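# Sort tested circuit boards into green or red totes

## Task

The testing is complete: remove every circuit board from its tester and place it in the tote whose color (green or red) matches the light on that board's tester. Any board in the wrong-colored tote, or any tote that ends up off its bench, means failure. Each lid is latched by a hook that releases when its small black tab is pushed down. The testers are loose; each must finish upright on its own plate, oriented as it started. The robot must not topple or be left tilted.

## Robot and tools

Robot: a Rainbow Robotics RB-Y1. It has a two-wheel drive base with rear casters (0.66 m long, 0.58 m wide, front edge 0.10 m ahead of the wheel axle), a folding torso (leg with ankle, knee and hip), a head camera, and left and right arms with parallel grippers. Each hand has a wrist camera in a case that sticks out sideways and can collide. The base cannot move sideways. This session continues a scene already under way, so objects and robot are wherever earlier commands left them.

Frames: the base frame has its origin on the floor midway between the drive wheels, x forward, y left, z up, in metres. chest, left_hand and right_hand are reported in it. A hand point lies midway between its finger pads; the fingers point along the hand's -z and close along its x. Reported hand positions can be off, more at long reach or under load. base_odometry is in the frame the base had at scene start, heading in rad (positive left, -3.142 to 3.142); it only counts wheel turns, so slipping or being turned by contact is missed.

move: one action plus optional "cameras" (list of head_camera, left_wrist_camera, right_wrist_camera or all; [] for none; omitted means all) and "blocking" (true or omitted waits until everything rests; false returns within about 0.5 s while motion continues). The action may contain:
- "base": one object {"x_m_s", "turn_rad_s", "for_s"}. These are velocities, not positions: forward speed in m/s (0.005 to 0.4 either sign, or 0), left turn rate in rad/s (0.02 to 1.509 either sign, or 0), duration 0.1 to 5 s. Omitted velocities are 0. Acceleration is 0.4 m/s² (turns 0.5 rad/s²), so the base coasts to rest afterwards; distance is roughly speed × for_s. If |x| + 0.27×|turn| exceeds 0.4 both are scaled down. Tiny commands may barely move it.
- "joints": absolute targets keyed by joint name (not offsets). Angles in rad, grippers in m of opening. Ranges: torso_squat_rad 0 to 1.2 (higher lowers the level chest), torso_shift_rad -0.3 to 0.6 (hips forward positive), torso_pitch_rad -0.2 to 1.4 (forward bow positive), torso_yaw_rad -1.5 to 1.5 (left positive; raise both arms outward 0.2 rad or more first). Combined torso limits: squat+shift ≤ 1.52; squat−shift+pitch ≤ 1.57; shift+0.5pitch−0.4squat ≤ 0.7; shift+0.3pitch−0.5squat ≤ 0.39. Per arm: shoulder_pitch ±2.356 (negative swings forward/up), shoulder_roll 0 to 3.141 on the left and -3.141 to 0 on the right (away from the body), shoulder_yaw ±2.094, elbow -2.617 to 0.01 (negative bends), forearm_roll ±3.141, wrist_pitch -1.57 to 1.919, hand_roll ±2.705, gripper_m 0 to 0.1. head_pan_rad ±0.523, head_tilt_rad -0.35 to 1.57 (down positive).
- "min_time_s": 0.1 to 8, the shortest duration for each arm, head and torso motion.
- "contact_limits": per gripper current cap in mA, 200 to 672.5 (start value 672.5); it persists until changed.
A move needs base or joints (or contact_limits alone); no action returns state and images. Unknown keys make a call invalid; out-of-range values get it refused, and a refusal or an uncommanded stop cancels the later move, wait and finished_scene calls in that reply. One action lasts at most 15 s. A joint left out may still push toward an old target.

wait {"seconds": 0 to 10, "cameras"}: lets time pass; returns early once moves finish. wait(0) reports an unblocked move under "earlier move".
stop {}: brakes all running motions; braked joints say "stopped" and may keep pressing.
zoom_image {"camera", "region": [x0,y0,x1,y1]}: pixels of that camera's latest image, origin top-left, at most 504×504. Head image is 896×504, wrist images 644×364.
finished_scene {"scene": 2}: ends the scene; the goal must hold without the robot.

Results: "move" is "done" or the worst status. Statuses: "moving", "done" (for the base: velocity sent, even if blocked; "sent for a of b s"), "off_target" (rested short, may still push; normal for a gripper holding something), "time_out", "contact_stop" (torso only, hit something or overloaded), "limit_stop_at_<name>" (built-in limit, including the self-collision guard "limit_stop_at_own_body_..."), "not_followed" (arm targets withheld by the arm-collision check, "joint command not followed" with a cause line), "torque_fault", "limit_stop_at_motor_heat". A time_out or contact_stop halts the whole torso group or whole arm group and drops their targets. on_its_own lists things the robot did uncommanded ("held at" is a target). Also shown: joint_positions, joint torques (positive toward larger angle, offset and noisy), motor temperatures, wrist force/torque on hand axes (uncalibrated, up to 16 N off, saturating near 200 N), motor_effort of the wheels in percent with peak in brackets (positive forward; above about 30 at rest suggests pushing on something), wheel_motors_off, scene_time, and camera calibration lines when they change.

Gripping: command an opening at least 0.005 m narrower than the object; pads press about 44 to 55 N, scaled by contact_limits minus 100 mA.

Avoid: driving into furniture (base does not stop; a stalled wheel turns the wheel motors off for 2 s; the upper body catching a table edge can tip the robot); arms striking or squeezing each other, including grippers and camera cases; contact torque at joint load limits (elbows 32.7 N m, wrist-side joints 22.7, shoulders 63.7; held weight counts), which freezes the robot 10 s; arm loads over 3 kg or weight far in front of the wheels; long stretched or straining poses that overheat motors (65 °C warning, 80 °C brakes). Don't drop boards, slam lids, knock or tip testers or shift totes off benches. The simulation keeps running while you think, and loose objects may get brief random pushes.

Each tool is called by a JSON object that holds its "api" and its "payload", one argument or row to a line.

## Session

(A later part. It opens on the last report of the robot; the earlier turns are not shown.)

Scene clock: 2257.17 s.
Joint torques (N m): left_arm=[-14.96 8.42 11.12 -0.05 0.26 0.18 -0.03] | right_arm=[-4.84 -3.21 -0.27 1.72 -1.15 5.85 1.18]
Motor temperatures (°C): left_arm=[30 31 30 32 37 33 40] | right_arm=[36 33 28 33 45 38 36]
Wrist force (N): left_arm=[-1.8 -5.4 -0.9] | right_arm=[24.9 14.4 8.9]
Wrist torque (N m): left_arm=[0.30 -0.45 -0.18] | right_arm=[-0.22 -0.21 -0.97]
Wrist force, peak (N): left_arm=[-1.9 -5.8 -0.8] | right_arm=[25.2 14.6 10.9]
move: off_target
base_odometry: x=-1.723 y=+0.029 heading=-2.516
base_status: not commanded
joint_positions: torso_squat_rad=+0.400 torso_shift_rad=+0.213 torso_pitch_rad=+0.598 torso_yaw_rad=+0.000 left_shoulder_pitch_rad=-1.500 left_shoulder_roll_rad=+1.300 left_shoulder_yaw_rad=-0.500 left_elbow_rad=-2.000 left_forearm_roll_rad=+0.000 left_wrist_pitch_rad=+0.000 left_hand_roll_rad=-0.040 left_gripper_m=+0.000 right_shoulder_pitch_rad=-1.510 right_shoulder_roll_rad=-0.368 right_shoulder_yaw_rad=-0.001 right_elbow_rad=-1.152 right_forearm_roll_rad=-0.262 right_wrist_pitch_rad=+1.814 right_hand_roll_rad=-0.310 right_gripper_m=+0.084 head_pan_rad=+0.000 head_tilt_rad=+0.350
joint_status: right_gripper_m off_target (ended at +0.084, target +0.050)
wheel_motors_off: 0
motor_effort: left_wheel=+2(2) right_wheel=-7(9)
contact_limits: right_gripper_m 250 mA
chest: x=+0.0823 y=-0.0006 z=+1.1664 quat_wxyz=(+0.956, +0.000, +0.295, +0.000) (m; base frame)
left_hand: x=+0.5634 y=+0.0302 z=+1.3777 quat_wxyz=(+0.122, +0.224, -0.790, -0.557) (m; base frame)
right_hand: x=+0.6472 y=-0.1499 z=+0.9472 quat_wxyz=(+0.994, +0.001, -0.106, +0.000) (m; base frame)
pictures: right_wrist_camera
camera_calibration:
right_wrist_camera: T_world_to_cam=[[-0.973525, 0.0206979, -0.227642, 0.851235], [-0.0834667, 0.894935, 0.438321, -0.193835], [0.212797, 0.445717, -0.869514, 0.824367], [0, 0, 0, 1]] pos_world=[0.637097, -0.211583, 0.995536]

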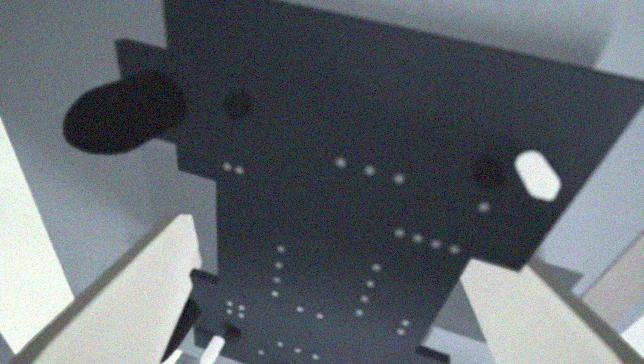

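{"api": "move", "payload": {
  "contact_limits": {"right_gripper_m":500},
  "joints": {"right_gripper_m":0.09,"torso_shift_rad":0.207},
  "cameras": ["right_wrist_camera"]
}}

{"api": "move", "payload": {
  "joints": {"torso_squat_rad":0.44},
  "min_time_s": 2,
  "cameras": ["right_wrist_camera","head_camera"]
}}

{"api": "zoom_image", "payload": {
  "camera": "head_camera",
  "region": [500, 20, 800, 300]
}}

Scene clock: 2266.27 s.
Joint torques (N m): left_arm=[-14.93 8.57 11.02 0 0.24 0.1 -0.17] | right_arm=[-5.58 -3.09 -0.03 1.3 -0.89 6.27 1.22]
Motor temperatures (°C): left_arm=[30 31 30 32 37 33 40] | right_arm=[36 33 28 33 45 38 36]
Wrist force (N): left_arm=[-1.7 -5.4 -1.1] | right_arm=[25.1 16.0 2.6]
Wrist torque (N m): left_arm=[0.33 -0.44 -0.20] | right_arm=[-0.08 -0.33 -0.29]
Wrist force, peak (N): left_arm=[-1.8 -5.8 -0.9] | right_arm=[26.9 15.0 -5.5]
move: done
base_odometry: x=-1.723 y=+0.029 heading=-2.516
base_status: not commanded
joint_positions: torso_squat_rad=+0.400 torso_shift_rad=+0.207 torso_pitch_rad=+0.599 torso_yaw_rad=+0.000 left_shoulder_pitch_rad=-1.500 left_shoulder_roll_rad=+1.300 left_shoulder_yaw_rad=-0.500 left_elbow_rad=-2.000 left_forearm_roll_rad=+0.000 left_wrist_pitch_rad=+0.000 left_hand_roll_rad=-0.040 left_gripper_m=+0.000 right_shoulder_pitch_rad=-1.510 right_shoulder_roll_rad=-0.368 right_shoulder_yaw_rad=-0.001 right_elbow_rad=-1.152 right_forearm_roll_rad=-0.262 right_wrist_pitch_rad=+1.814 right_hand_roll_rad=-0.310 right_gripper_m=+0.090 head_pan_rad=+0.000 head_tilt_rad=+0.350
joint_status: all done
wheel_motors_off: 0
motor_effort: left_wheel=+0(2) right_wheel=-9(9)
contact_limits: right_gripper_m 500 mA
chest: x=+0.0787 y=-0.0005 z=+1.1671 quat_wxyz=(+0.956, +0.000, +0.295, +0.000) (m; base frame)
left_hand: x=+0.5599 y=+0.0302 z=+1.3783 quat_wxyz=(+0.122, +0.224, -0.790, -0.557) (m; base frame)
right_hand: x=+0.6435 y=-0.1498 z=+0.9476 quat_wxyz=(+0.994, +0.001, -0.106, +0.000) (m; base frame)
pictures: right_wrist_camera
camera_calibration:
right_wrist_camera: T_world_to_cam=[[-0.973652, 0.020742, -0.227095, 0.847294], [-0.0831942, 0.894908, 0.438426, -0.194612], [0.212323, 0.445768, -0.869603, 0.825899], [0, 0, 0, 1]] pos_world=[0.633422, -0.211573, 0.995944]

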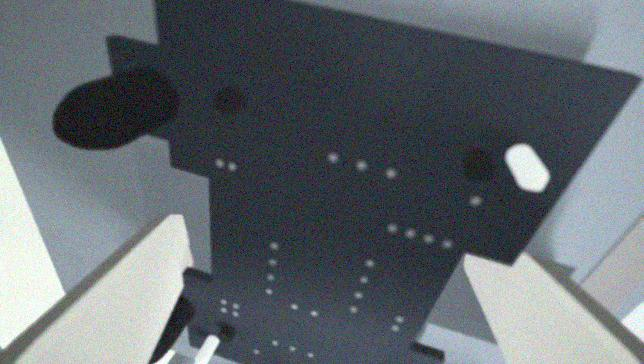

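Scene clock: 2268.53 s.
Joint torques (N m): left_arm=[-15 8.59 10.92 0.03 0.16 0.16 -0.08] | right_arm=[16.58 5.29 3.5 13.1 -2.68 8.02 1.56]
Motor temperatures (°C): left_arm=[30 31 30 32 37 33 40] | right_arm=[36 33 28 33 45 38 36]
Wrist force (N): left_arm=[-1.9 -5.1 -0.7] | right_arm=[37.1 11.0 53.9]
Wrist torque (N m): left_arm=[0.28 -0.48 -0.21] | right_arm=[-0.30 0.13 -1.32]
Wrist force, peak (N): left_arm=[-1.9 -5.8 -0.9] | right_arm=[37.4 11.2 54.3]
move: done
base_odometry: x=-1.723 y=+0.029 heading=-2.516
base_status: not commanded
joint_positions: torso_squat_rad=+0.440 torso_shift_rad=+0.206 torso_pitch_rad=+0.596 torso_yaw_rad=+0.000 left_shoulder_pitch_rad=-1.500 left_shoulder_roll_rad=+1.300 left_shoulder_yaw_rad=-0.500 left_elbow_rad=-2.000 left_forearm_roll_rad=+0.000 left_wrist_pitch_rad=+0.000 left_hand_roll_rad=-0.040 left_gripper_m=+0.000 right_shoulder_pitch_rad=-1.515 right_shoulder_roll_rad=-0.370 right_shoulder_yaw_rad=-0.002 right_elbow_rad=-1.155 right_forearm_roll_rad=-0.261 right_wrist_pitch_rad=+1.814 right_hand_roll_rad=-0.310 right_gripper_m=+0.089 head_pan_rad=+0.000 head_tilt_rad=+0.350
joint_status: all done
wheel_motors_off: 0
motor_effort: left_wheel=+0(3) right_wheel=-8(10)
contact_limits: right_gripper_m 500 mA
chest: x=+0.0751 y=-0.0005 z=+1.1564 quat_wxyz=(+0.956, +0.000, +0.294, +0.000) (m; base frame)
left_hand: x=+0.5557 y=+0.0303 z=+1.3688 quat_wxyz=(+0.121, +0.225, -0.790, -0.557) (m; base frame)
right_hand: x=+0.6426 y=-0.1498 z=+0.9424 quat_wxyz=(+0.994, +0.002, -0.112, +0.000) (m; base frame)
pictures: head_camera, right_wrist_camera
camera_calibration:
head_camera: T_world_to_cam=[[0.0308638, -0.998738, 0.0396203, -0.0604338], [-0.786877, -0.0487212, -0.615184, 1.02637], [0.616338, -0.0121894, -0.787388, 0.843345], [0, 0, 0, 1]] pos_world=[0.289705, -0.0000718017, 1.29784]
right_wrist_camera: T_world_to_cam=[[-0.970895, 0.0209471, -0.238588, 0.854315], [-0.0883501, 0.89459, 0.438067, -0.188884], [0.222615, 0.446396, -0.866702, 0.812283], [0, 0, 0, 1]] pos_world=[0.631935, -0.211522, 0.990581]

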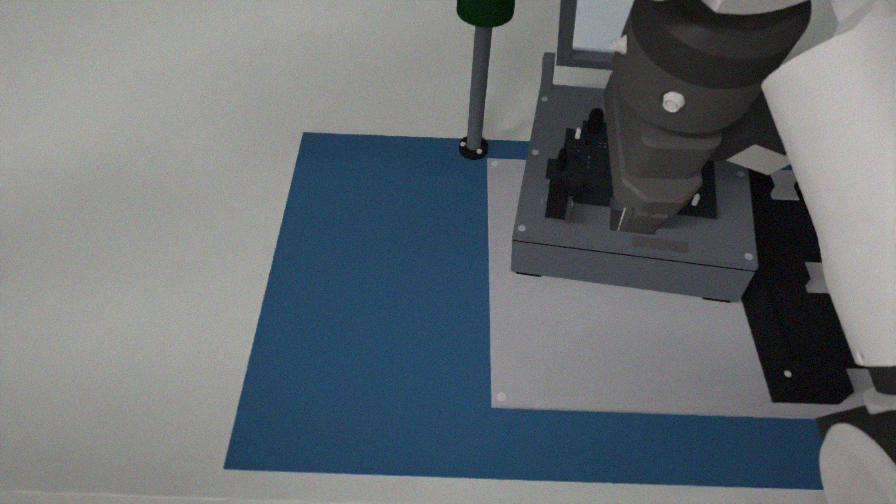

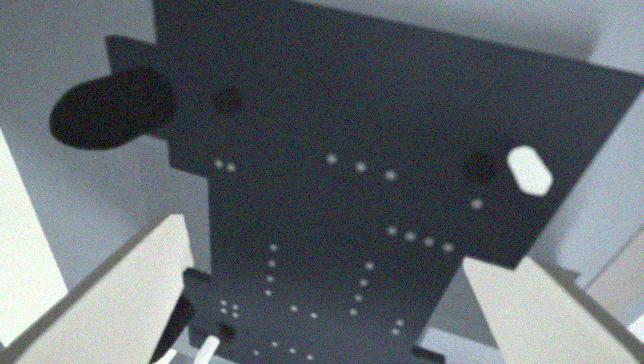

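Scaled by 1.680 from the camera's 896x504 image, which has a finer 1280x720 frame.

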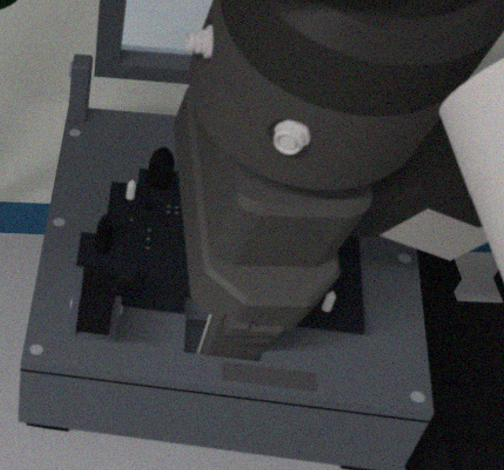

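{"api": "move", "payload": {
  "joints": {"right_gripper_m":0.05},
  "cameras": ["right_wrist_camera","head_camera"]
}}

Scene clock: 2274.47 s.
Joint torques (N m): left_arm=[-14.86 8.43 10.95 -0.09 0.24 0.12 -0.1] | right_arm=[19.2 9.01 3.79 14.67 -5.29 16.5 1.7]
Motor temperatures (°C): left_arm=[30 31 30 32 37 33 40] | right_arm=[36 33 28 33 45 39 36]
Wrist force (N): left_arm=[-1.9 -5.6 -1.0] | right_arm=[63.5 10.1 30.3]
Wrist torque (N m): left_arm=[0.31 -0.47 -0.21] | right_arm=[-0.39 -2.51 -0.80]
Wrist force, peak (N): left_arm=[-2.1 -5.9 -1.0] | right_arm=[64.3 9.8 31.5]
move: off_target
base_odometry: x=-1.723 y=+0.029 heading=-2.516
base_status: not commanded
joint_positions: torso_squat_rad=+0.440 torso_shift_rad=+0.206 torso_pitch_rad=+0.597 torso_yaw_rad=+0.000 left_shoulder_pitch_rad=-1.500 left_shoulder_roll_rad=+1.300 left_shoulder_yaw_rad=-0.500 left_elbow_rad=-2.000 left_forearm_roll_rad=+0.000 left_wrist_pitch_rad=+0.000 left_hand_roll_rad=-0.040 left_gripper_m=+0.000 right_shoulder_pitch_rad=-1.516 right_shoulder_roll_rad=-0.371 right_shoulder_yaw_rad=-0.002 right_elbow_rad=-1.156 right_forearm_roll_rad=-0.261 right_wrist_pitch_rad=+1.812 right_hand_roll_rad=-0.310 right_gripper_m=+0.076 head_pan_rad=+0.000 head_tilt_rad=+0.350
joint_status: right_gripper_m off_target (ended at +0.076, target +0.050)
wheel_motors_off: 0
motor_effort: left_wheel=-1(2) right_wheel=-16(17)
contact_limits: right_gripper_m 500 mA
chest: x=+0.0758 y=-0.0004 z=+1.1562 quat_wxyz=(+0.956, +0.000, +0.294, +0.000) (m; base frame)
left_hand: x=+0.5566 y=+0.0304 z=+1.3680 quat_wxyz=(+0.122, +0.224, -0.790, -0.557) (m; base frame)
right_hand: x=+0.6439 y=-0.1500 z=+0.9421 quat_wxyz=(+0.994, +0.001, -0.113, +0.000) (m; base frame)
pictures: head_camera, right_wrist_camera
camera_calibration:
head_camera: T_world_to_cam=[[0.0310619, -0.998732, 0.0396205, -0.0604047], [-0.787568, -0.0488637, -0.614287, 1.02578], [0.615444, -0.0121229, -0.788087, 0.843603], [0, 0, 0, 1]] pos_world=[0.290555, 0.0000219973, 1.29735]
right_wrist_camera: T_world_to_cam=[[-0.970337, 0.0213613, -0.24081, 0.8573], [-0.0889134, 0.894741, 0.437644, -0.187692], [0.224811, 0.446073, -0.866302, 0.810026], [0, 0, 0, 1]] pos_world=[0.633079, -0.211708, 0.990315]

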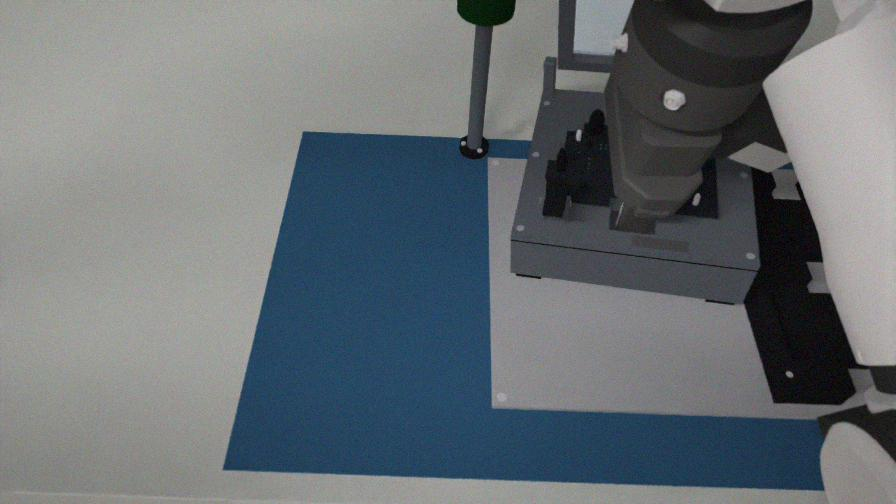

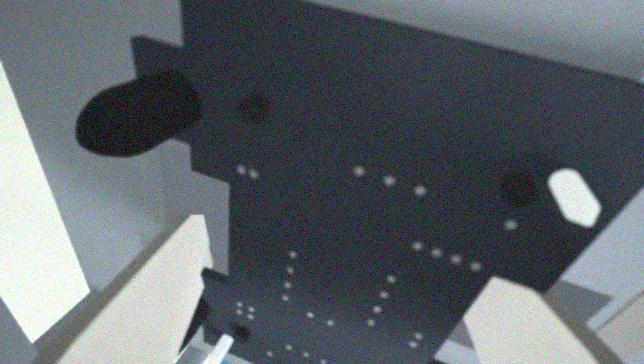

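{"api": "move", "payload": {
  "joints": {"right_gripper_m":0.084},
  "cameras": []
}}

{"api": "move", "payload": {
  "joints": {"torso_squat_rad":0.33,"torso_yaw_rad":-0.014,"torso_pitch_rad":0.6,"torso_shift_rad":0.209},
  "cameras": ["right_wrist_camera"]
}}

{"api": "move", "payload": {
  "joints": {"torso_squat_rad":0.40},
  "min_time_s": 2,
  "cameras": ["right_wrist_camera"]
}}

Scene clock: 2291.60 s.
Joint torques (N m): left_arm=[-14.78 8.31 10.81 0.01 0.26 0.05 -0.08] | right_arm=[17.39 5.1 4.12 13.28 -3 10.9 3.43]
Motor temperatures (°C): left_arm=[30 31 30 32 37 33 40] | right_arm=[36 34 28 34 46 46 36]
Wrist force (N): left_arm=[-1.9 -5.4 -1.1] | right_arm=[39.6 19.4 41.0]
Wrist torque (N m): left_arm=[0.31 -0.48 -0.21] | right_arm=[-0.82 -1.34 -3.01]
Wrist force, peak (N): left_arm=[-2.0 -5.8 -0.9] | right_arm=[64.5 9.9 31.5]
move: done
base_odometry: x=-1.723 y=+0.029 heading=-2.516
base_status: not commanded
joint_positions: torso_squat_rad=+0.440 torso_shift_rad=+0.206 torso_pitch_rad=+0.597 torso_yaw_rad=+0.000 left_shoulder_pitch_rad=-1.500 left_shoulder_roll_rad=+1.300 left_shoulder_yaw_rad=-0.500 left_elbow_rad=-2.000 left_forearm_roll_rad=+0.000 left_wrist_pitch_rad=+0.000 left_hand_roll_rad=-0.040 left_gripper_m=+0.000 right_shoulder_pitch_rad=-1.515 right_shoulder_roll_rad=-0.370 right_shoulder_yaw_rad=-0.002 right_elbow_rad=-1.155 right_forearm_roll_rad=-0.261 right_wrist_pitch_rad=+1.813 right_hand_roll_rad=-0.311 right_gripper_m=+0.084 head_pan_rad=+0.000 head_tilt_rad=+0.350
joint_status: all done
wheel_motors_off: 0
motor_effort: left_wheel=-2(3) right_wheel=-16(17)
contact_limits: right_gripper_m 500 mA
chest: x=+0.0756 y=-0.0004 z=+1.1562 quat_wxyz=(+0.956, +0.000, +0.294, +0.000) (m; base frame)
left_hand: x=+0.5563 y=+0.0304 z=+1.3682 quat_wxyz=(+0.122, +0.224, -0.790, -0.557) (m; base frame)
right_hand: x=+0.6431 y=-0.1495 z=+0.9419 quat_wxyz=(+0.994, +0.002, -0.112, +0.000) (m; base frame)
pictures: none
No camera images: "cameras" was empty.

Scene clock: 2292.73 s.
Joint torques (N m): left_arm=[-15.05 8.34 10.93 -0.04 0.24 0.08 -0.13] | right_arm=[-18.14 -11.46 -1.73 -5.54 2.47 1.06 0.93]
Motor temperatures (°C): left_arm=[30 31 30 32 37 33 40] | right_arm=[36 34 28 34 46 46 36]
Wrist force (N): left_arm=[-1.8 -5.4 -0.9] | right_arm=[3.1 22.7 -15.4]
Wrist torque (N m): left_arm=[0.31 -0.45 -0.18] | right_arm=[0.19 0.71 -0.07]
Wrist force, peak (N): left_arm=[-1.8 -5.9 -0.7] | right_arm=[39.1 19.6 38.3]
move: done
base_odometry: x=-1.723 y=+0.029 heading=-2.516
base_status: not commanded
joint_positions: torso_squat_rad=+0.330 torso_shift_rad=+0.209 torso_pitch_rad=+0.600 torso_yaw_rad=-0.014 left_shoulder_pitch_rad=-1.500 left_shoulder_roll_rad=+1.300 left_shoulder_yaw_rad=-0.500 left_elbow_rad=-2.000 left_forearm_roll_rad=+0.000 left_wrist_pitch_rad=+0.000 left_hand_roll_rad=-0.040 left_gripper_m=+0.000 right_shoulder_pitch_rad=-1.506 right_shoulder_roll_rad=-0.366 right_shoulder_yaw_rad=+0.000 right_elbow_rad=-1.151 right_forearm_roll_rad=-0.263 right_wrist_pitch_rad=+1.816 right_hand_roll_rad=-0.310 right_gripper_m=+0.084 head_pan_rad=+0.000 head_tilt_rad=+0.350
joint_status: all done
wheel_motors_off: 0
motor_effort: left_wheel=+5(6) right_wheel=-10(16)
contact_limits: right_gripper_m 500 mA
chest: x=+0.0840 y=-0.0005 z=+1.1837 quat_wxyz=(+0.955, -0.002, +0.295, -0.006) (m; base frame)
left_hand: x=+0.5657 y=+0.0264 z=+1.3942 quat_wxyz=(+0.121, +0.219, -0.793, -0.555) (m; base frame)
right_hand: x=+0.6452 y=-0.1575 z=+0.9624 quat_wxyz=(+0.995, -0.003, -0.102, -0.005) (m; base frame)
pictures: right_wrist_camera
camera_calibration:
right_wrist_camera: T_world_to_cam=[[-0.975148, 0.0294871, -0.219582, 0.84755], [-0.0701517, 0.899014, 0.432265, -0.195938], [0.210153, 0.436927, -0.874603, 0.846659], [0, 0, 0, 1]] pos_world=[0.634813, -0.218769, 1.01129]

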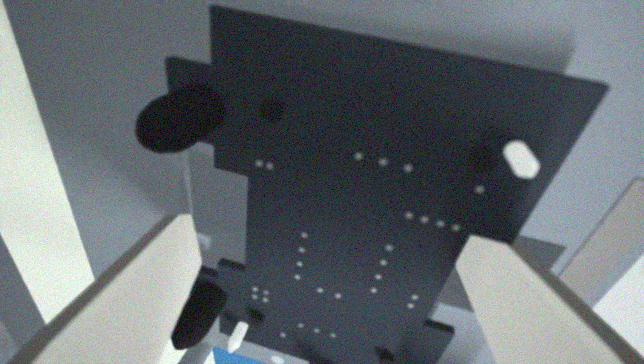

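Scene clock: 2295.03 s.
Joint torques (N m): left_arm=[-14.85 8.33 11.04 -0.05 0.23 0.13 -0.06] | right_arm=[-7.04 -10.98 -1.84 0.76 2.12 2.75 1.1]
Motor temperatures (°C): left_arm=[30 31 30 32 37 33 40] | right_arm=[36 34 28 34 46 45 36]
Wrist force (N): left_arm=[-1.7 -5.2 -0.8] | right_arm=[10.8 24.1 13.9]
Wrist torque (N m): left_arm=[0.30 -0.45 -0.18] | right_arm=[-0.15 0.30 -0.93]
Wrist force, peak (N): left_arm=[-1.9 -5.8 -0.8] | right_arm=[11.2 24.5 13.9]
move: done
base_odometry: x=-1.723 y=+0.029 heading=-2.516
base_status: not commanded
joint_positions: torso_squat_rad=+0.400 torso_shift_rad=+0.208 torso_pitch_rad=+0.598 torso_yaw_rad=-0.014 left_shoulder_pitch_rad=-1.500 left_shoulder_roll_rad=+1.300 left_shoulder_yaw_rad=-0.500 left_elbow_rad=-2.000 left_forearm_roll_rad=+0.000 left_wrist_pitch_rad=+0.000 left_hand_roll_rad=-0.040 left_gripper_m=+0.000 right_shoulder_pitch_rad=-1.509 right_shoulder_roll_rad=-0.366 right_shoulder_yaw_rad=+0.000 right_elbow_rad=-1.152 right_forearm_roll_rad=-0.262 right_wrist_pitch_rad=+1.815 right_hand_roll_rad=-0.310 right_gripper_m=+0.084 head_pan_rad=+0.000 head_tilt_rad=+0.350
joint_status: all done
wheel_motors_off: 0
motor_effort: left_wheel=+4(6) right_wheel=-11(12)
contact_limits: right_gripper_m 500 mA
chest: x=+0.0796 y=-0.0005 z=+1.1669 quat_wxyz=(+0.956, -0.002, +0.295, -0.007) (m; base frame)
left_hand: x=+0.5610 y=+0.0265 z=+1.3781 quat_wxyz=(+0.120, +0.219, -0.794, -0.555) (m; base frame)
right_hand: x=+0.6421 y=-0.1568 z=+0.9484 quat_wxyz=(+0.994, -0.003, -0.105, -0.005) (m; base frame)
pictures: right_wrist_camera
camera_calibration:
right_wrist_camera: T_world_to_cam=[[-0.973793, 0.0285429, -0.22564, 0.846228], [-0.0738663, 0.898623, 0.432458, -0.188563], [0.215109, 0.437792, -0.872964, 0.830141], [0, 0, 0, 1]] pos_world=[0.631552, -0.218135, 0.997172]

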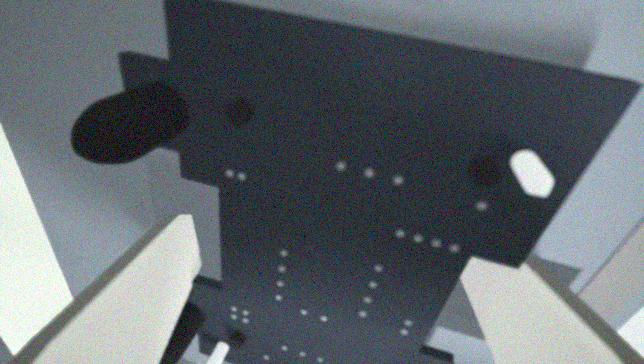

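{"api": "move", "payload": {
  "joints": {"torso_squat_rad":0.43,"right_gripper_m":0.088},
  "cameras": ["right_wrist_camera"]
}}

Scene clock: 2328.53 s.
Joint torques (N m): left_arm=[-14.95 8.49 10.9 -0.02 0.27 0.1 -0.13] | right_arm=[8.27 -8.98 0.52 9.09 2 5.66 2.43]
Motor temperatures (°C): left_arm=[30 31 30 32 37 33 40] | right_arm=[35 34 28 33 45 39 36]
Wrist force (N): left_arm=[-2.1 -5.5 -1.0] | right_arm=[18.7 30.2 40.0]
Wrist torque (N m): left_arm=[0.33 -0.51 -0.18] | right_arm=[-0.53 -0.46 -2.22]
Wrist force, peak (N): left_arm=[-2.0 -5.8 -1.0] | right_arm=[19.5 29.7 42.5]
move: done
base_odometry: x=-1.723 y=+0.029 heading=-2.516
base_status: not commanded
joint_positions: torso_squat_rad=+0.430 torso_shift_rad=+0.208 torso_pitch_rad=+0.597 torso_yaw_rad=-0.014 left_shoulder_pitch_rad=-1.500 left_shoulder_roll_rad=+1.300 left_shoulder_yaw_rad=-0.500 left_elbow_rad=-2.000 left_forearm_roll_rad=+0.000 left_wrist_pitch_rad=+0.000 left_hand_roll_rad=-0.040 left_gripper_m=+0.000 right_shoulder_pitch_rad=-1.513 right_shoulder_roll_rad=-0.367 right_shoulder_yaw_rad=-0.001 right_elbow_rad=-1.154 right_forearm_roll_rad=-0.262 right_wrist_pitch_rad=+1.814 right_hand_roll_rad=-0.311 right_gripper_m=+0.088 head_pan_rad=+0.000 head_tilt_rad=+0.350
joint_status: all done
wheel_motors_off: 0
motor_effort: left_wheel=+5(7) right_wheel=-10(12)
contact_limits: right_gripper_m 500 mA
chest: x=+0.0772 y=-0.0003 z=+1.1589 quat_wxyz=(+0.956, -0.002, +0.294, -0.006) (m; base frame)
left_hand: x=+0.5583 y=+0.0268 z=+1.3708 quat_wxyz=(+0.119, +0.219, -0.794, -0.555) (m; base frame)
right_hand: x=+0.6414 y=-0.1559 z=+0.9438 quat_wxyz=(+0.994, -0.002, -0.109, -0.004) (m; base frame)
pictures: right_wrist_camera
camera_calibration:
right_wrist_camera: T_world_to_cam=[[-0.972035, 0.0279514, -0.233166, 0.850381], [-0.0780187, 0.898057, 0.432906, -0.185312], [0.221497, 0.438991, -0.870762, 0.819878], [0, 0, 0, 1]] pos_world=[0.630542, -0.217267, 0.992422]

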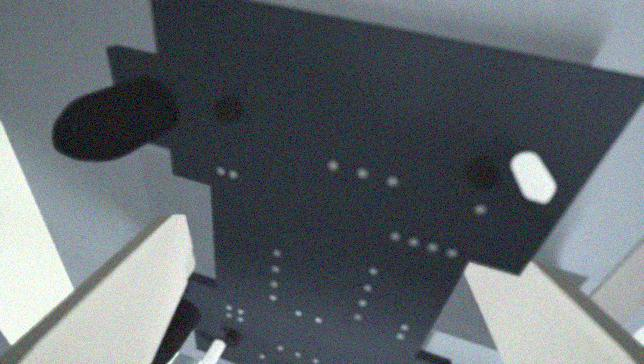

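{"api": "move", "payload": {
  "joints": {"right_gripper_m":0.05},
  "cameras": ["right_wrist_camera"]
}}

Scene clock: 2332.90 s.
Joint torques (N m): left_arm=[-15.07 8.39 11 0.05 0.24 0.13 -0.1] | right_arm=[12.21 -2.95 1.29 11.24 -0.84 13.07 1.6]
Motor temperatures (°C): left_arm=[30 31 30 32 37 33 40] | right_arm=[35 34 28 33 45 39 36]
Wrist force (N): left_arm=[-2.0 -5.6 -0.9] | right_arm=[44.7 24.1 22.8]
Wrist torque (N m): left_arm=[0.31 -0.48 -0.19] | right_arm=[-0.02 -1.95 -1.00]
Wrist force, peak (N): left_arm=[-1.9 -5.9 -0.9] | right_arm=[50.7 22.1 24.3]
move: off_target
base_odometry: x=-1.723 y=+0.029 heading=-2.515
base_status: not commanded
joint_positions: torso_squat_rad=+0.430 torso_shift_rad=+0.208 torso_pitch_rad=+0.598 torso_yaw_rad=-0.014 left_shoulder_pitch_rad=-1.500 left_shoulder_roll_rad=+1.300 left_shoulder_yaw_rad=-0.500 left_elbow_rad=-2.000 left_forearm_roll_rad=+0.000 left_wrist_pitch_rad=+0.000 left_hand_roll_rad=-0.040 left_gripper_m=+0.000 right_shoulder_pitch_rad=-1.514 right_shoulder_roll_rad=-0.368 right_shoulder_yaw_rad=-0.001 right_elbow_rad=-1.155 right_forearm_roll_rad=-0.262 right_wrist_pitch_rad=+1.813 right_hand_roll_rad=-0.310 right_gripper_m=+0.075 head_pan_rad=+0.000 head_tilt_rad=+0.350
joint_status: right_gripper_m off_target (ended at +0.075, target +0.050)
wheel_motors_off: 0
motor_effort: left_wheel=+6(7) right_wheel=-17(17)
contact_limits: right_gripper_m 500 mA
chest: x=+0.0777 y=-0.0003 z=+1.1587 quat_wxyz=(+0.956, -0.002, +0.294, -0.006) (m; base frame)
left_hand: x=+0.5590 y=+0.0268 z=+1.3702 quat_wxyz=(+0.120, +0.219, -0.794, -0.555) (m; base frame)
right_hand: x=+0.6428 y=-0.1565 z=+0.9442 quat_wxyz=(+0.994, -0.002, -0.111, -0.005) (m; base frame)
pictures: right_wrist_camera
camera_calibration:
right_wrist_camera: T_world_to_cam=[[-0.971273, 0.028556, -0.236248, 0.854296], [-0.0787124, 0.89834, 0.432191, -0.183651], [0.224573, 0.438371, -0.870286, 0.817659], [0, 0, 0, 1]] pos_world=[0.631675, -0.217853, 0.992795]

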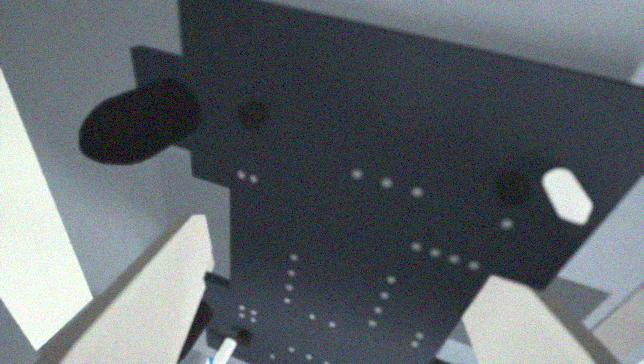

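{"api": "move", "payload": {
  "joints": {"right_gripper_m":0.086},
  "cameras": []
}}

{"api": "move", "payload": {
  "joints": {"torso_squat_rad":0.36},
  "cameras": []
}}

{"api": "move", "payload": {
  "joints": {"right_hand_roll_rad":-0.47},
  "cameras": ["right_wrist_camera","head_camera"]
}}

Scene clock: 2355.07 s.
Joint torques (N m): left_arm=[-14.99 8.24 10.97 -0.05 0.19 0.12 -0.06] | right_arm=[9.69 -8.5 1.49 9.63 2.33 6.54 2.09]
Motor temperatures (°C): left_arm=[30 31 30 32 37 33 40] | right_arm=[35 34 28 33 45 44 36]
Wrist force (N): left_arm=[-2.0 -5.5 -0.7] | right_arm=[18.0 33.9 32.9]
Wrist torque (N m): left_arm=[0.31 -0.51 -0.21] | right_arm=[-0.39 -0.68 -1.90]
Wrist force, peak (N): left_arm=[-2.0 -5.9 -0.8] | right_arm=[45.3 24.7 24.5]
move: done
base_odometry: x=-1.723 y=+0.029 heading=-2.515
base_status: not commanded
joint_positions: torso_squat_rad=+0.430 torso_shift_rad=+0.208 torso_pitch_rad=+0.597 torso_yaw_rad=-0.014 left_shoulder_pitch_rad=-1.500 left_shoulder_roll_rad=+1.300 left_shoulder_yaw_rad=-0.500 left_elbow_rad=-2.000 left_forearm_roll_rad=+0.000 left_wrist_pitch_rad=+0.000 left_hand_roll_rad=-0.040 left_gripper_m=+0.000 right_shoulder_pitch_rad=-1.513 right_shoulder_roll_rad=-0.367 right_shoulder_yaw_rad=-0.001 right_elbow_rad=-1.154 right_forearm_roll_rad=-0.263 right_wrist_pitch_rad=+1.814 right_hand_roll_rad=-0.311 right_gripper_m=+0.086 head_pan_rad=+0.000 head_tilt_rad=+0.350
joint_status: all done
wheel_motors_off: 0
motor_effort: left_wheel=+6(7) right_wheel=-17(17)
contact_limits: right_gripper_m 500 mA
chest: x=+0.0775 y=-0.0003 z=+1.1588 quat_wxyz=(+0.956, -0.002, +0.294, -0.006) (m; base frame)
left_hand: x=+0.5586 y=+0.0269 z=+1.3705 quat_wxyz=(+0.120, +0.219, -0.794, -0.555) (m; base frame)
right_hand: x=+0.6418 y=-0.1558 z=+0.9437 quat_wxyz=(+0.994, -0.002, -0.109, -0.004) (m; base frame)
pictures: none
No camera images: "cameras" was empty.

Scene clock: 2356.03 s.
Joint torques (N m): left_arm=[-15.13 8.3 10.94 -0.03 0.22 0.14 -0.05] | right_arm=[-19.05 -12.09 -1.8 -6.19 1.92 0.5 0.75]
Motor temperatures (°C): left_arm=[30 31 30 32 37 33 40] | right_arm=[35 34 28 33 45 43 36]
Wrist force (N): left_arm=[-1.8 -5.4 -0.9] | right_arm=[1.3 18.0 -13.2]
Wrist torque (N m): left_arm=[0.32 -0.49 -0.21] | right_arm=[-0.02 0.77 0.15]
Wrist force, peak (N): left_arm=[-1.9 -5.7 -1.1] | right_arm=[17.8 33.8 32.9]
move: done
base_odometry: x=-1.723 y=+0.029 heading=-2.515
base_status: not commanded
joint_positions: torso_squat_rad=+0.360 torso_shift_rad=+0.209 torso_pitch_rad=+0.600 torso_yaw_rad=-0.014 left_shoulder_pitch_rad=-1.500 left_shoulder_roll_rad=+1.300 left_shoulder_yaw_rad=-0.500 left_elbow_rad=-2.000 left_forearm_roll_rad=+0.000 left_wrist_pitch_rad=+0.000 left_hand_roll_rad=-0.040 left_gripper_m=+0.000 right_shoulder_pitch_rad=-1.506 right_shoulder_roll_rad=-0.366 right_shoulder_yaw_rad=+0.000 right_elbow_rad=-1.150 right_forearm_roll_rad=-0.262 right_wrist_pitch_rad=+1.816 right_hand_roll_rad=-0.310 right_gripper_m=+0.086 head_pan_rad=+0.000 head_tilt_rad=+0.350
joint_status: all done
wheel_motors_off: 0
motor_effort: left_wheel=+7(8) right_wheel=-10(17)
contact_limits: right_gripper_m 500 mA
chest: x=+0.0826 y=-0.0005 z=+1.1768 quat_wxyz=(+0.955, -0.002, +0.295, -0.007) (m; base frame)
left_hand: x=+0.5642 y=+0.0263 z=+1.3873 quat_wxyz=(+0.121, +0.219, -0.793, -0.555) (m; base frame)
right_hand: x=+0.6436 y=-0.1577 z=+0.9553 quat_wxyz=(+0.995, -0.003, -0.102, -0.005) (m; base frame)
pictures: none
No camera images: "cameras" was empty.

Scene clock: 2356.67 s.
Joint torques (N m): left_arm=[-14.96 8.31 11.09 -0.14 0.26 0.09 -0.11] | right_arm=[-20.72 -8.72 -1.64 -6.86 0.52 -0.1 0.35]
Motor temperatures (°C): left_arm=[30 31 30 32 37 33 40] | right_arm=[35 34 28 33 45 43 36]
Wrist force (N): left_arm=[-1.7 -5.4 -1.1] | right_arm=[1.2 10.6 -13.1]
Wrist torque (N m): left_arm=[0.32 -0.46 -0.20] | right_arm=[-0.04 0.81 0.52]
Wrist force, peak (N): left_arm=[-2.0 -5.6 -0.9] | right_arm=[2.3 16.4 -12.9]
move: done
base_odometry: x=-1.723 y=+0.029 heading=-2.516
base_status: not commanded
joint_positions: torso_squat_rad=+0.360 torso_shift_rad=+0.209 torso_pitch_rad=+0.600 torso_yaw_rad=-0.014 left_shoulder_pitch_rad=-1.500 left_shoulder_roll_rad=+1.300 left_shoulder_yaw_rad=-0.500 left_elbow_rad=-2.000 left_forearm_roll_rad=+0.000 left_wrist_pitch_rad=+0.000 left_hand_roll_rad=-0.040 left_gripper_m=+0.000 right_shoulder_pitch_rad=-1.506 right_shoulder_roll_rad=-0.367 right_shoulder_yaw_rad=+0.000 right_elbow_rad=-1.150 right_forearm_roll_rad=-0.262 right_wrist_pitch_rad=+1.816 right_hand_roll_rad=-0.470 right_gripper_m=+0.086 head_pan_rad=+0.000 head_tilt_rad=+0.350
joint_status: all done
wheel_motors_off: 0
motor_effort: left_wheel=+7(8) right_wheel=-9(12)
contact_limits: right_gripper_m 500 mA
chest: x=+0.0826 y=-0.0006 z=+1.1768 quat_wxyz=(+0.955, -0.002, +0.295, -0.007) (m; base frame)
left_hand: x=+0.5642 y=+0.0262 z=+1.3873 quat_wxyz=(+0.120, +0.219, -0.793, -0.555) (m; base frame)
right_hand: x=+0.6435 y=-0.1584 z=+0.9552 quat_wxyz=(+0.991, +0.004, -0.102, -0.085) (m; base frame)
pictures: head_camera, right_wrist_camera
camera_calibration:
head_camera: T_world_to_cam=[[0.0194596, -0.998701, 0.0470813, -0.0694465], [-0.789591, -0.0442381, -0.612037, 1.04129], [0.613325, -0.0252649, -0.789426, 0.857445], [0, 0, 0, 1]] pos_world=[0.29765, -0.00162843, 1.31747]
right_wrist_camera: T_world_to_cam=[[-0.957728, 0.189214, -0.216689, 0.855734], [0.0706752, 0.884922, 0.460346, -0.311775], [0.278857, 0.425571, -0.860888, 0.781991], [0, 0, 0, 1]] pos_world=[0.623532, -0.218814, 1.00216]

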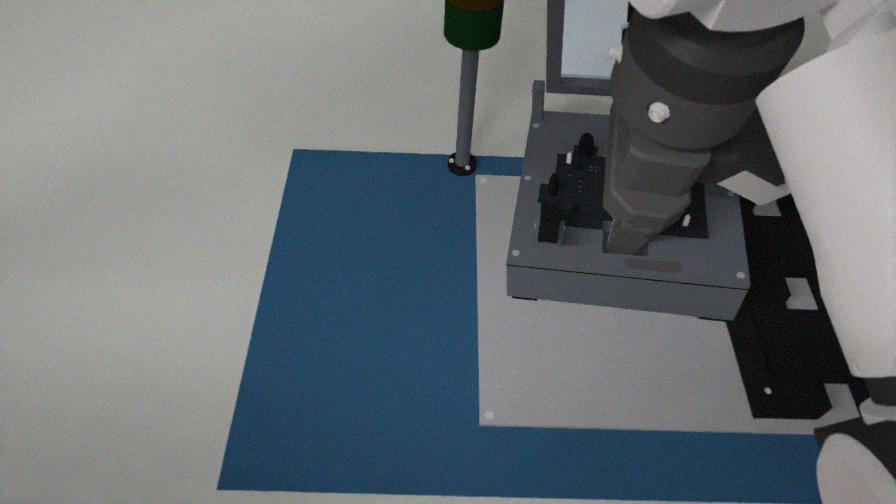

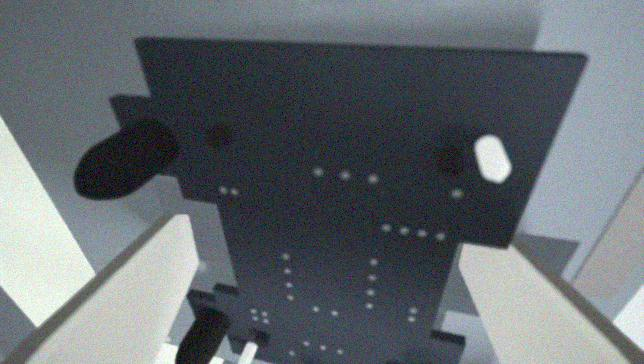

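{"api": "move", "payload": {
  "joints": {"torso_yaw_rad":-0.002,"right_gripper_m":0.088},
  "cameras": []
}}

{"api": "move", "payload": {
  "joints": {"torso_squat_rad":0.40},
  "cameras": ["right_wrist_camera"]
}}

{"api": "move", "payload": {
  "joints": {"torso_squat_rad":0.43},
  "cameras": ["right_wrist_camera"]
}}

Scene clock: 2377.23 s.
Joint torques (N m): left_arm=[-15.1 8.45 10.95 -0.01 0.24 0.16 -0.07] | right_arm=[-22.37 -3.89 -1.91 -7.69 -1.58 -1.29 -0.06]
Motor temperatures (°C): left_arm=[30 31 30 32 37 33 40] | right_arm=[36 34 28 33 45 39 36]
Wrist force (N): left_arm=[-1.8 -5.5 -1.1] | right_arm=[1.7 2.6 -12.9]
Wrist torque (N m): left_arm=[0.34 -0.48 -0.18] | right_arm=[-0.20 0.78 0.88]
Wrist force, peak (N): left_arm=[-2.0 -5.7 -1.0] | right_arm=[1.2 10.9 -13.5]
move: done
base_odometry: x=-1.723 y=+0.029 heading=-2.516
base_status: not commanded
joint_positions: torso_squat_rad=+0.360 torso_shift_rad=+0.209 torso_pitch_rad=+0.600 torso_yaw_rad=-0.002 left_shoulder_pitch_rad=-1.500 left_shoulder_roll_rad=+1.300 left_shoulder_yaw_rad=-0.500 left_elbow_rad=-2.000 left_forearm_roll_rad=+0.000 left_wrist_pitch_rad=+0.000 left_hand_roll_rad=-0.040 left_gripper_m=+0.000 right_shoulder_pitch_rad=-1.505 right_shoulder_roll_rad=-0.368 right_shoulder_yaw_rad=+0.000 right_elbow_rad=-1.150 right_forearm_roll_rad=-0.262 right_wrist_pitch_rad=+1.816 right_hand_roll_rad=-0.470 right_gripper_m=+0.088 head_pan_rad=+0.000 head_tilt_rad=+0.350
joint_status: all done
wheel_motors_off: 0
motor_effort: left_wheel=+3(6) right_wheel=+0(9)
contact_limits: right_gripper_m 500 mA
chest: x=+0.0825 y=-0.0008 z=+1.1768 quat_wxyz=(+0.955, +0.000, +0.295, -0.001) (m; base frame)
left_hand: x=+0.5639 y=+0.0293 z=+1.3876 quat_wxyz=(+0.122, +0.223, -0.790, -0.557) (m; base frame)
right_hand: x=+0.6450 y=-0.1525 z=+0.9541 quat_wxyz=(+0.992, +0.008, -0.101, -0.081) (m; base frame)
pictures: none
No camera images: "cameras" was empty.

Scene clock: 2378.03 s.
Joint torques (N m): left_arm=[-14.83 8.39 11 -0.01 0.26 0.15 -0.09] | right_arm=[-22.08 -1.96 -1.73 -7.57 -2.13 -1.3 0.16]
Motor temperatures (°C): left_arm=[30 31 30 32 37 33 40] | right_arm=[36 34 28 33 45 39 36]
Wrist force (N): left_arm=[-1.5 -5.4 -1.2] | right_arm=[2.5 0.8 -12.1]
Wrist torque (N m): left_arm=[0.29 -0.42 -0.19] | right_arm=[-0.28 0.68 0.23]
Wrist force, peak (N): left_arm=[-1.8 -6.0 -0.9] | right_arm=[2.5 0.3 -13.1]
move: done
base_odometry: x=-1.723 y=+0.029 heading=-2.516
base_status: not commanded
joint_positions: torso_squat_rad=+0.400 torso_shift_rad=+0.209 torso_pitch_rad=+0.599 torso_yaw_rad=-0.002 left_shoulder_pitch_rad=-1.500 left_shoulder_roll_rad=+1.300 left_shoulder_yaw_rad=-0.500 left_elbow_rad=-2.000 left_forearm_roll_rad=+0.000 left_wrist_pitch_rad=+0.000 left_hand_roll_rad=-0.040 left_gripper_m=+0.000 right_shoulder_pitch_rad=-1.505 right_shoulder_roll_rad=-0.368 right_shoulder_yaw_rad=+0.000 right_elbow_rad=-1.150 right_forearm_roll_rad=-0.261 right_wrist_pitch_rad=+1.816 right_hand_roll_rad=-0.470 right_gripper_m=+0.088 head_pan_rad=+0.000 head_tilt_rad=+0.350
joint_status: all done
wheel_motors_off: 0
motor_effort: left_wheel=-1(3) right_wheel=+2(2)
contact_limits: right_gripper_m 500 mA
chest: x=+0.0802 y=-0.0008 z=+1.1667 quat_wxyz=(+0.955, +0.000, +0.295, -0.001) (m; base frame)
left_hand: x=+0.5615 y=+0.0292 z=+1.3776 quat_wxyz=(+0.122, +0.223, -0.790, -0.557) (m; base frame)
right_hand: x=+0.6429 y=-0.1529 z=+0.9442 quat_wxyz=(+0.991, +0.007, -0.102, -0.081) (m; base frame)
pictures: right_wrist_camera
camera_calibration:
right_wrist_camera: T_world_to_cam=[[-0.959134, 0.182656, -0.216099, 0.851017], [0.0634543, 0.883128, 0.464821, -0.311493], [0.275746, 0.432113, -0.858628, 0.771232], [0, 0, 0, 1]] pos_world=[0.623341, -0.213615, 0.990895]

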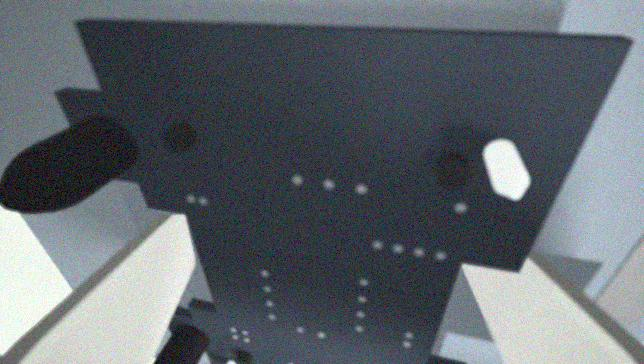

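Scene clock: 2378.77 s.
Joint torques (N m): left_arm=[-15.01 8.42 11.06 0.01 0.27 0.11 -0.09] | right_arm=[-20.83 2.11 -1.94 -6.75 -3.09 -0.57 -0.56]
Motor temperatures (°C): left_arm=[30 31 30 32 37 33 40] | right_arm=[36 34 28 33 45 39 36]
Wrist force (N): left_arm=[-1.7 -5.3 -1.0] | right_arm=[11.7 -4.4 -4.1]
Wrist torque (N m): left_arm=[0.31 -0.47 -0.20] | right_arm=[-0.09 1.32 1.44]
Wrist force, peak (N): left_arm=[-1.8 -5.8 -1.1] | right_arm=[12.5 -3.6 -4.0]
move: done
base_odometry: x=-1.723 y=+0.029 heading=-2.516
base_status: not commanded
joint_positions: torso_squat_rad=+0.430 torso_shift_rad=+0.209 torso_pitch_rad=+0.599 torso_yaw_rad=-0.002 left_shoulder_pitch_rad=-1.500 left_shoulder_roll_rad=+1.300 left_shoulder_yaw_rad=-0.500 left_elbow_rad=-2.000 left_forearm_roll_rad=+0.000 left_wrist_pitch_rad=+0.000 left_hand_roll_rad=-0.040 left_gripper_m=+0.000 right_shoulder_pitch_rad=-1.506 right_shoulder_roll_rad=-0.369 right_shoulder_yaw_rad=+0.000 right_elbow_rad=-1.150 right_forearm_roll_rad=-0.261 right_wrist_pitch_rad=+1.816 right_hand_roll_rad=-0.470 right_gripper_m=+0.088 head_pan_rad=+0.000 head_tilt_rad=+0.350
joint_status: all done
wheel_motors_off: 0
motor_effort: left_wheel=+1(1) right_wheel=+0(2)
contact_limits: right_gripper_m 500 mA
chest: x=+0.0784 y=-0.0008 z=+1.1584 quat_wxyz=(+0.955, +0.000, +0.295, -0.001) (m; base frame)
left_hand: x=+0.5597 y=+0.0292 z=+1.3694 quat_wxyz=(+0.122, +0.223, -0.790, -0.557) (m; base frame)
right_hand: x=+0.6414 y=-0.1534 z=+0.9364 quat_wxyz=(+0.991, +0.007, -0.102, -0.082) (m; base frame)
pictures: right_wrist_camera
camera_calibration:
right_wrist_camera: T_world_to_cam=[[-0.958776, 0.183042, -0.217357, 0.849014], [0.063381, 0.883384, 0.464344, -0.306744], [0.277004, 0.431425, -0.858569, 0.764186], [0, 0, 0, 1]] pos_world=[0.621773, -0.214122, 0.98308]

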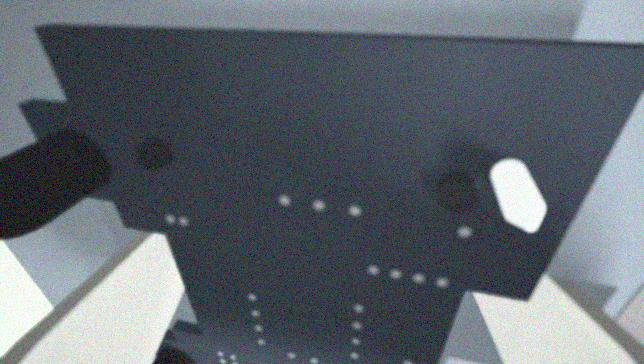

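{"api": "move", "payload": {
  "joints": {"torso_squat_rad":0.44},
  "cameras": []
}}

{"api": "move", "payload": {
  "joints": {"right_gripper_m":0.05},
  "cameras": ["right_wrist_camera"]
}}

Scene clock: 2384.93 s.
Joint torques (N m): left_arm=[-14.93 8.38 11.06 0.01 0.24 0.12 -0.05] | right_arm=[-19.91 4.12 -1.17 -6.18 -3.88 0 -0.63]
Motor temperatures (°C): left_arm=[30 31 30 32 37 33 40] | right_arm=[36 34 28 33 45 39 36]
Wrist force (N): left_arm=[-2.0 -5.6 -0.8] | right_arm=[14.8 -5.5 -3.7]
Wrist torque (N m): left_arm=[0.31 -0.48 -0.22] | right_arm=[0.02 1.35 1.11]
Wrist force, peak (N): left_arm=[-2.2 -5.7 -1.1] | right_arm=[15.5 -6.4 -5.3]
move: done
base_odometry: x=-1.723 y=+0.029 heading=-2.516
base_status: not commanded
joint_positions: torso_squat_rad=+0.440 torso_shift_rad=+0.209 torso_pitch_rad=+0.599 torso_yaw_rad=-0.002 left_shoulder_pitch_rad=-1.500 left_shoulder_roll_rad=+1.300 left_shoulder_yaw_rad=-0.500 left_elbow_rad=-2.000 left_forearm_roll_rad=+0.000 left_wrist_pitch_rad=+0.000 left_hand_roll_rad=-0.040 left_gripper_m=+0.000 right_shoulder_pitch_rad=-1.506 right_shoulder_roll_rad=-0.370 right_shoulder_yaw_rad=+0.000 right_elbow_rad=-1.150 right_forearm_roll_rad=-0.261 right_wrist_pitch_rad=+1.816 right_hand_roll_rad=-0.470 right_gripper_m=+0.088 head_pan_rad=+0.000 head_tilt_rad=+0.350
joint_status: all done
wheel_motors_off: 0
motor_effort: left_wheel=-1(2) right_wheel=+2(2)
contact_limits: right_gripper_m 500 mA
chest: x=+0.0778 y=-0.0008 z=+1.1556 quat_wxyz=(+0.955, +0.000, +0.295, -0.001) (m; base frame)
left_hand: x=+0.5591 y=+0.0291 z=+1.3665 quat_wxyz=(+0.122, +0.223, -0.790, -0.557) (m; base frame)
right_hand: x=+0.6410 y=-0.1537 z=+0.9338 quat_wxyz=(+0.991, +0.007, -0.103, -0.082) (m; base frame)
pictures: none
No camera images: "cameras" was empty.

Scene clock: 2385.87 s.
Joint torques (N m): left_arm=[-14.89 8.3 10.9 -0.03 0.21 0.05 -0.13] | right_arm=[-18.4 2.52 -1.02 -5.55 -3.32 2.29 0.23]
Motor temperatures (°C): left_arm=[30 31 30 32 37 33 40] | right_arm=[36 34 28 33 45 39 36]
Wrist force (N): left_arm=[-1.9 -5.7 -1.0] | right_arm=[16.1 4.0 -8.4]
Wrist torque (N m): left_arm=[0.35 -0.48 -0.19] | right_arm=[-0.21 0.60 -0.05]
Wrist force, peak (N): left_arm=[-2.2 -5.9 -0.9] | right_arm=[24.2 0.8 -8.1]
move: off_target
base_odometry: x=-1.723 y=+0.029 heading=-2.516
base_status: not commanded
joint_positions: torso_squat_rad=+0.440 torso_shift_rad=+0.209 torso_pitch_rad=+0.600 torso_yaw_rad=-0.002 left_shoulder_pitch_rad=-1.500 left_shoulder_roll_rad=+1.300 left_shoulder_yaw_rad=-0.500 left_elbow_rad=-2.000 left_forearm_roll_rad=+0.000 left_wrist_pitch_rad=+0.000 left_hand_roll_rad=-0.040 left_gripper_m=+0.000 right_shoulder_pitch_rad=-1.506 right_shoulder_roll_rad=-0.369 right_shoulder_yaw_rad=+0.000 right_elbow_rad=-1.151 right_forearm_roll_rad=-0.261 right_wrist_pitch_rad=+1.815 right_hand_roll_rad=-0.470 right_gripper_m=+0.062 head_pan_rad=+0.000 head_tilt_rad=+0.350
joint_status: right_gripper_m off_target (ended at +0.062, target +0.050)
wheel_motors_off: 0
motor_effort: left_wheel=-4(5) right_wheel=+0(2)
contact_limits: right_gripper_m 500 mA
chest: x=+0.0780 y=-0.0008 z=+1.1555 quat_wxyz=(+0.955, +0.000, +0.295, -0.001) (m; base frame)
left_hand: x=+0.5593 y=+0.0291 z=+1.3663 quat_wxyz=(+0.122, +0.223, -0.790, -0.557) (m; base frame)
right_hand: x=+0.6413 y=-0.1533 z=+0.9338 quat_wxyz=(+0.991, +0.007, -0.103, -0.082) (m; base frame)
pictures: right_wrist_camera
camera_calibration:
right_wrist_camera: T_world_to_cam=[[-0.958458, 0.183278, -0.218558, 0.849267], [0.0628618, 0.883128, 0.464902, -0.305833], [0.278221, 0.43185, -0.857962, 0.760628], [0, 0, 0, 1]] pos_world=[0.621589, -0.21404, 0.980386]

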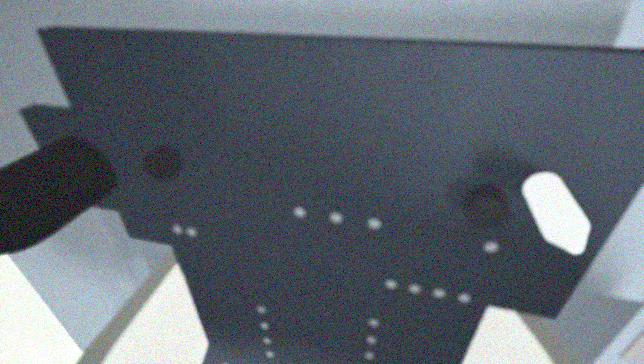

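Gripped the waist (.062). Lift slowly.

{"api": "move", "payload": {
  "joints": {"torso_squat_rad":0.34,"right_gripper_m":0.045},
  "min_time_s": 1.5,
  "contact_limits": {"right_gripper_m":672},
  "cameras": ["right_wrist_camera","head_camera"]
}}

{"api": "move", "payload": {
  "joints": {"torso_squat_rad":0.1},
  "min_time_s": 2,
  "cameras": ["right_wrist_camera","head_camera"]
}}

Scene clock: 2392.07 s.
Joint torques (N m): left_arm=[-14.86 8.38 10.97 0.01 0.22 0.09 -0.12] | right_arm=[-34.25 -3.29 -2.86 -14.28 -2.79 1.65 -0.66]
Motor temperatures (°C): left_arm=[30 31 30 32 37 33 40] | right_arm=[36 34 28 33 45 38 36]
Wrist force (N): left_arm=[-1.8 -5.6 -0.7] | right_arm=[15.9 -0.2 -50.7]
Wrist torque (N m): left_arm=[0.35 -0.44 -0.17] | right_arm=[0.27 0.50 1.54]
Wrist force, peak (N): left_arm=[-1.9 -5.9 -0.9] | right_arm=[15.4 0.1 -52.4]
move: off_target
base_odometry: x=-1.723 y=+0.029 heading=-2.516
base_status: not commanded
joint_positions: torso_squat_rad=+0.340 torso_shift_rad=+0.210 torso_pitch_rad=+0.602 torso_yaw_rad=-0.002 left_shoulder_pitch_rad=-1.500 left_shoulder_roll_rad=+1.300 left_shoulder_yaw_rad=-0.500 left_elbow_rad=-2.000 left_forearm_roll_rad=+0.000 left_wrist_pitch_rad=+0.000 left_hand_roll_rad=-0.040 left_gripper_m=+0.000 right_shoulder_pitch_rad=-1.502 right_shoulder_roll_rad=-0.368 right_shoulder_yaw_rad=+0.000 right_elbow_rad=-1.148 right_forearm_roll_rad=-0.261 right_wrist_pitch_rad=+1.815 right_hand_roll_rad=-0.470 right_gripper_m=+0.061 head_pan_rad=+0.000 head_tilt_rad=+0.350
joint_status: right_gripper_m off_target (ended at +0.061, target +0.045); the others done
wheel_motors_off: 0
motor_effort: left_wheel=-2(4) right_wheel=-1(2)
contact_limits: right_gripper_m 672 mA
chest: x=+0.0847 y=-0.0009 z=+1.1811 quat_wxyz=(+0.955, +0.000, +0.296, -0.001) (m; base frame)
left_hand: x=+0.5665 y=+0.0290 z=+1.3908 quat_wxyz=(+0.123, +0.222, -0.790, -0.558) (m; base frame)
right_hand: x=+0.6459 y=-0.1535 z=+0.9552 quat_wxyz=(+0.992, +0.007, -0.098, -0.082) (m; base frame)
pictures: head_camera, right_wrist_camera
camera_calibration:
head_camera: T_world_to_cam=[[0.0292191, -0.998778, 0.0398591, -0.0622701], [-0.790379, -0.0474971, -0.610774, 1.04413], [0.611921, -0.0136575, -0.790801, 0.861258], [0, 0, 0, 1]] pos_world=[0.300054, -0.000838317, 1.32129]
right_wrist_camera: T_world_to_cam=[[-0.960338, 0.183202, -0.210209, 0.85167], [0.0669514, 0.88332, 0.463965, -0.317656], [0.270681, 0.431489, -0.860551, 0.785049], [0, 0, 0, 1]] pos_world=[0.626661, -0.214176, 1.00199]

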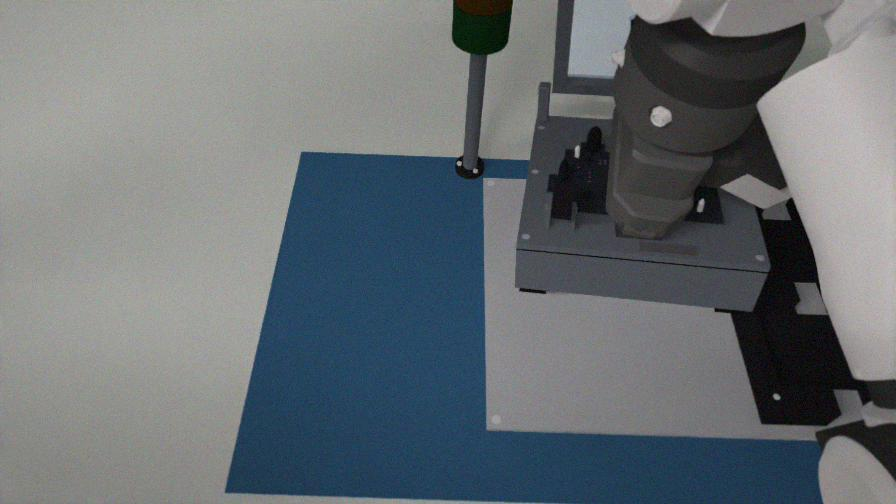

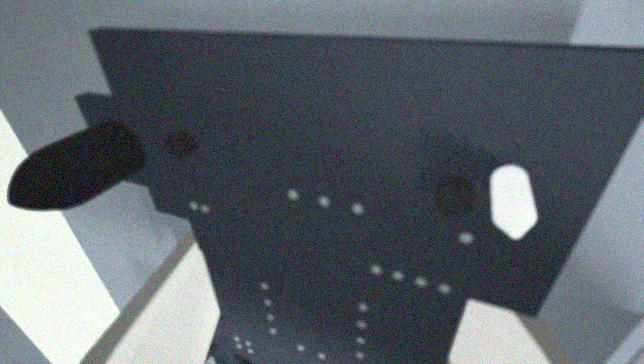

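Scene clock: 2394.37 s.
Joint torques (N m): left_arm=[-15.02 8.46 11.08 -0.15 0.23 0.06 -0.1] | right_arm=[-23.68 -5.5 -3.03 -8.13 -0.06 -0.69 -0.35]
Motor temperatures (°C): left_arm=[30 31 30 32 37 33 40] | right_arm=[36 34 28 33 45 38 36]
Wrist force (N): left_arm=[-1.8 -5.6 -0.8] | right_arm=[1.0 10.6 -13.9]
Wrist torque (N m): left_arm=[0.33 -0.45 -0.19] | right_arm=[-0.06 0.82 0.52]
Wrist force, peak (N): left_arm=[-3.1 -6.6 -1.5] | right_arm=[28.5 -10.3 -61.7]
move: done
base_odometry: x=-1.723 y=+0.029 heading=-2.516
base_status: not commanded
joint_positions: torso_squat_rad=+0.100 torso_shift_rad=+0.209 torso_pitch_rad=+0.600 torso_yaw_rad=-0.002 left_shoulder_pitch_rad=-1.500 left_shoulder_roll_rad=+1.300 left_shoulder_yaw_rad=-0.500 left_elbow_rad=-2.000 left_forearm_roll_rad=+0.000 left_wrist_pitch_rad=+0.000 left_hand_roll_rad=-0.040 left_gripper_m=+0.000 right_shoulder_pitch_rad=-1.505 right_shoulder_roll_rad=-0.367 right_shoulder_yaw_rad=+0.000 right_elbow_rad=-1.150 right_forearm_roll_rad=-0.262 right_wrist_pitch_rad=+1.816 right_hand_roll_rad=-0.470 right_gripper_m=+0.045 head_pan_rad=+0.000 head_tilt_rad=+0.350
joint_status: all done
wheel_motors_off: 0
on_its_own: right_gripper_m moved -0.016 to your old target +0.045
motor_effort: left_wheel=+3(10) right_wheel=-1(5)
contact_limits: right_gripper_m 672 mA
chest: x=+0.0911 y=-0.0007 z=+1.2173 quat_wxyz=(+0.955, +0.000, +0.295, -0.001) (m; base frame)
left_hand: x=+0.5726 y=+0.0294 z=+1.4279 quat_wxyz=(+0.122, +0.223, -0.790, -0.557) (m; base frame)
right_hand: x=+0.6535 y=-0.1522 z=+0.9942 quat_wxyz=(+0.992, +0.008, -0.101, -0.081) (m; base frame)
pictures: head_camera, right_wrist_camera
camera_calibration:
head_camera: T_world_to_cam=[[0.02924, -0.998761, 0.040267, -0.0642116], [-0.789157, -0.0477909, -0.61233, 1.07315], [0.613495, -0.0138725, -0.789577, 0.884294], [0, 0, 0, 1]] pos_world=[0.30625, -0.000578027, 1.35792]
right_wrist_camera: T_world_to_cam=[[-0.959631, 0.181608, -0.214772, 0.870697], [0.0629427, 0.882897, 0.465328, -0.336207], [0.274129, 0.433025, -0.858687, 0.812149], [0, 0, 0, 1]] pos_world=[0.634076, -0.21297, 1.04083]

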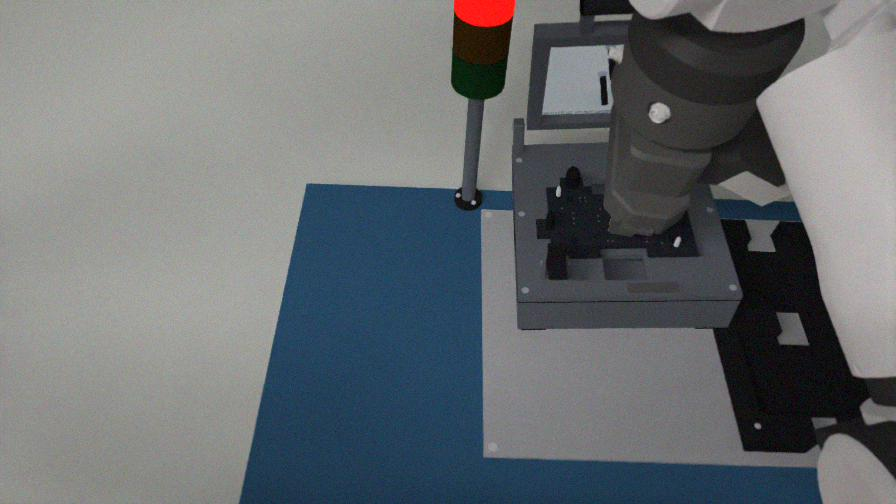

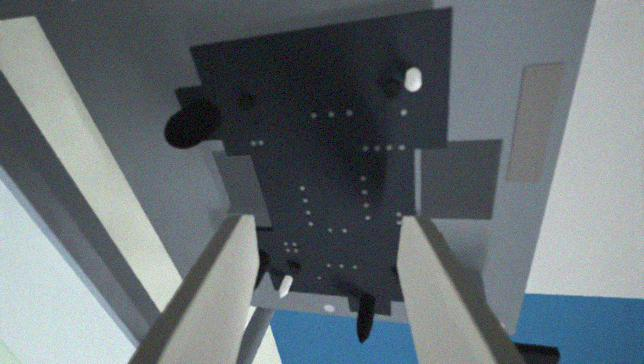

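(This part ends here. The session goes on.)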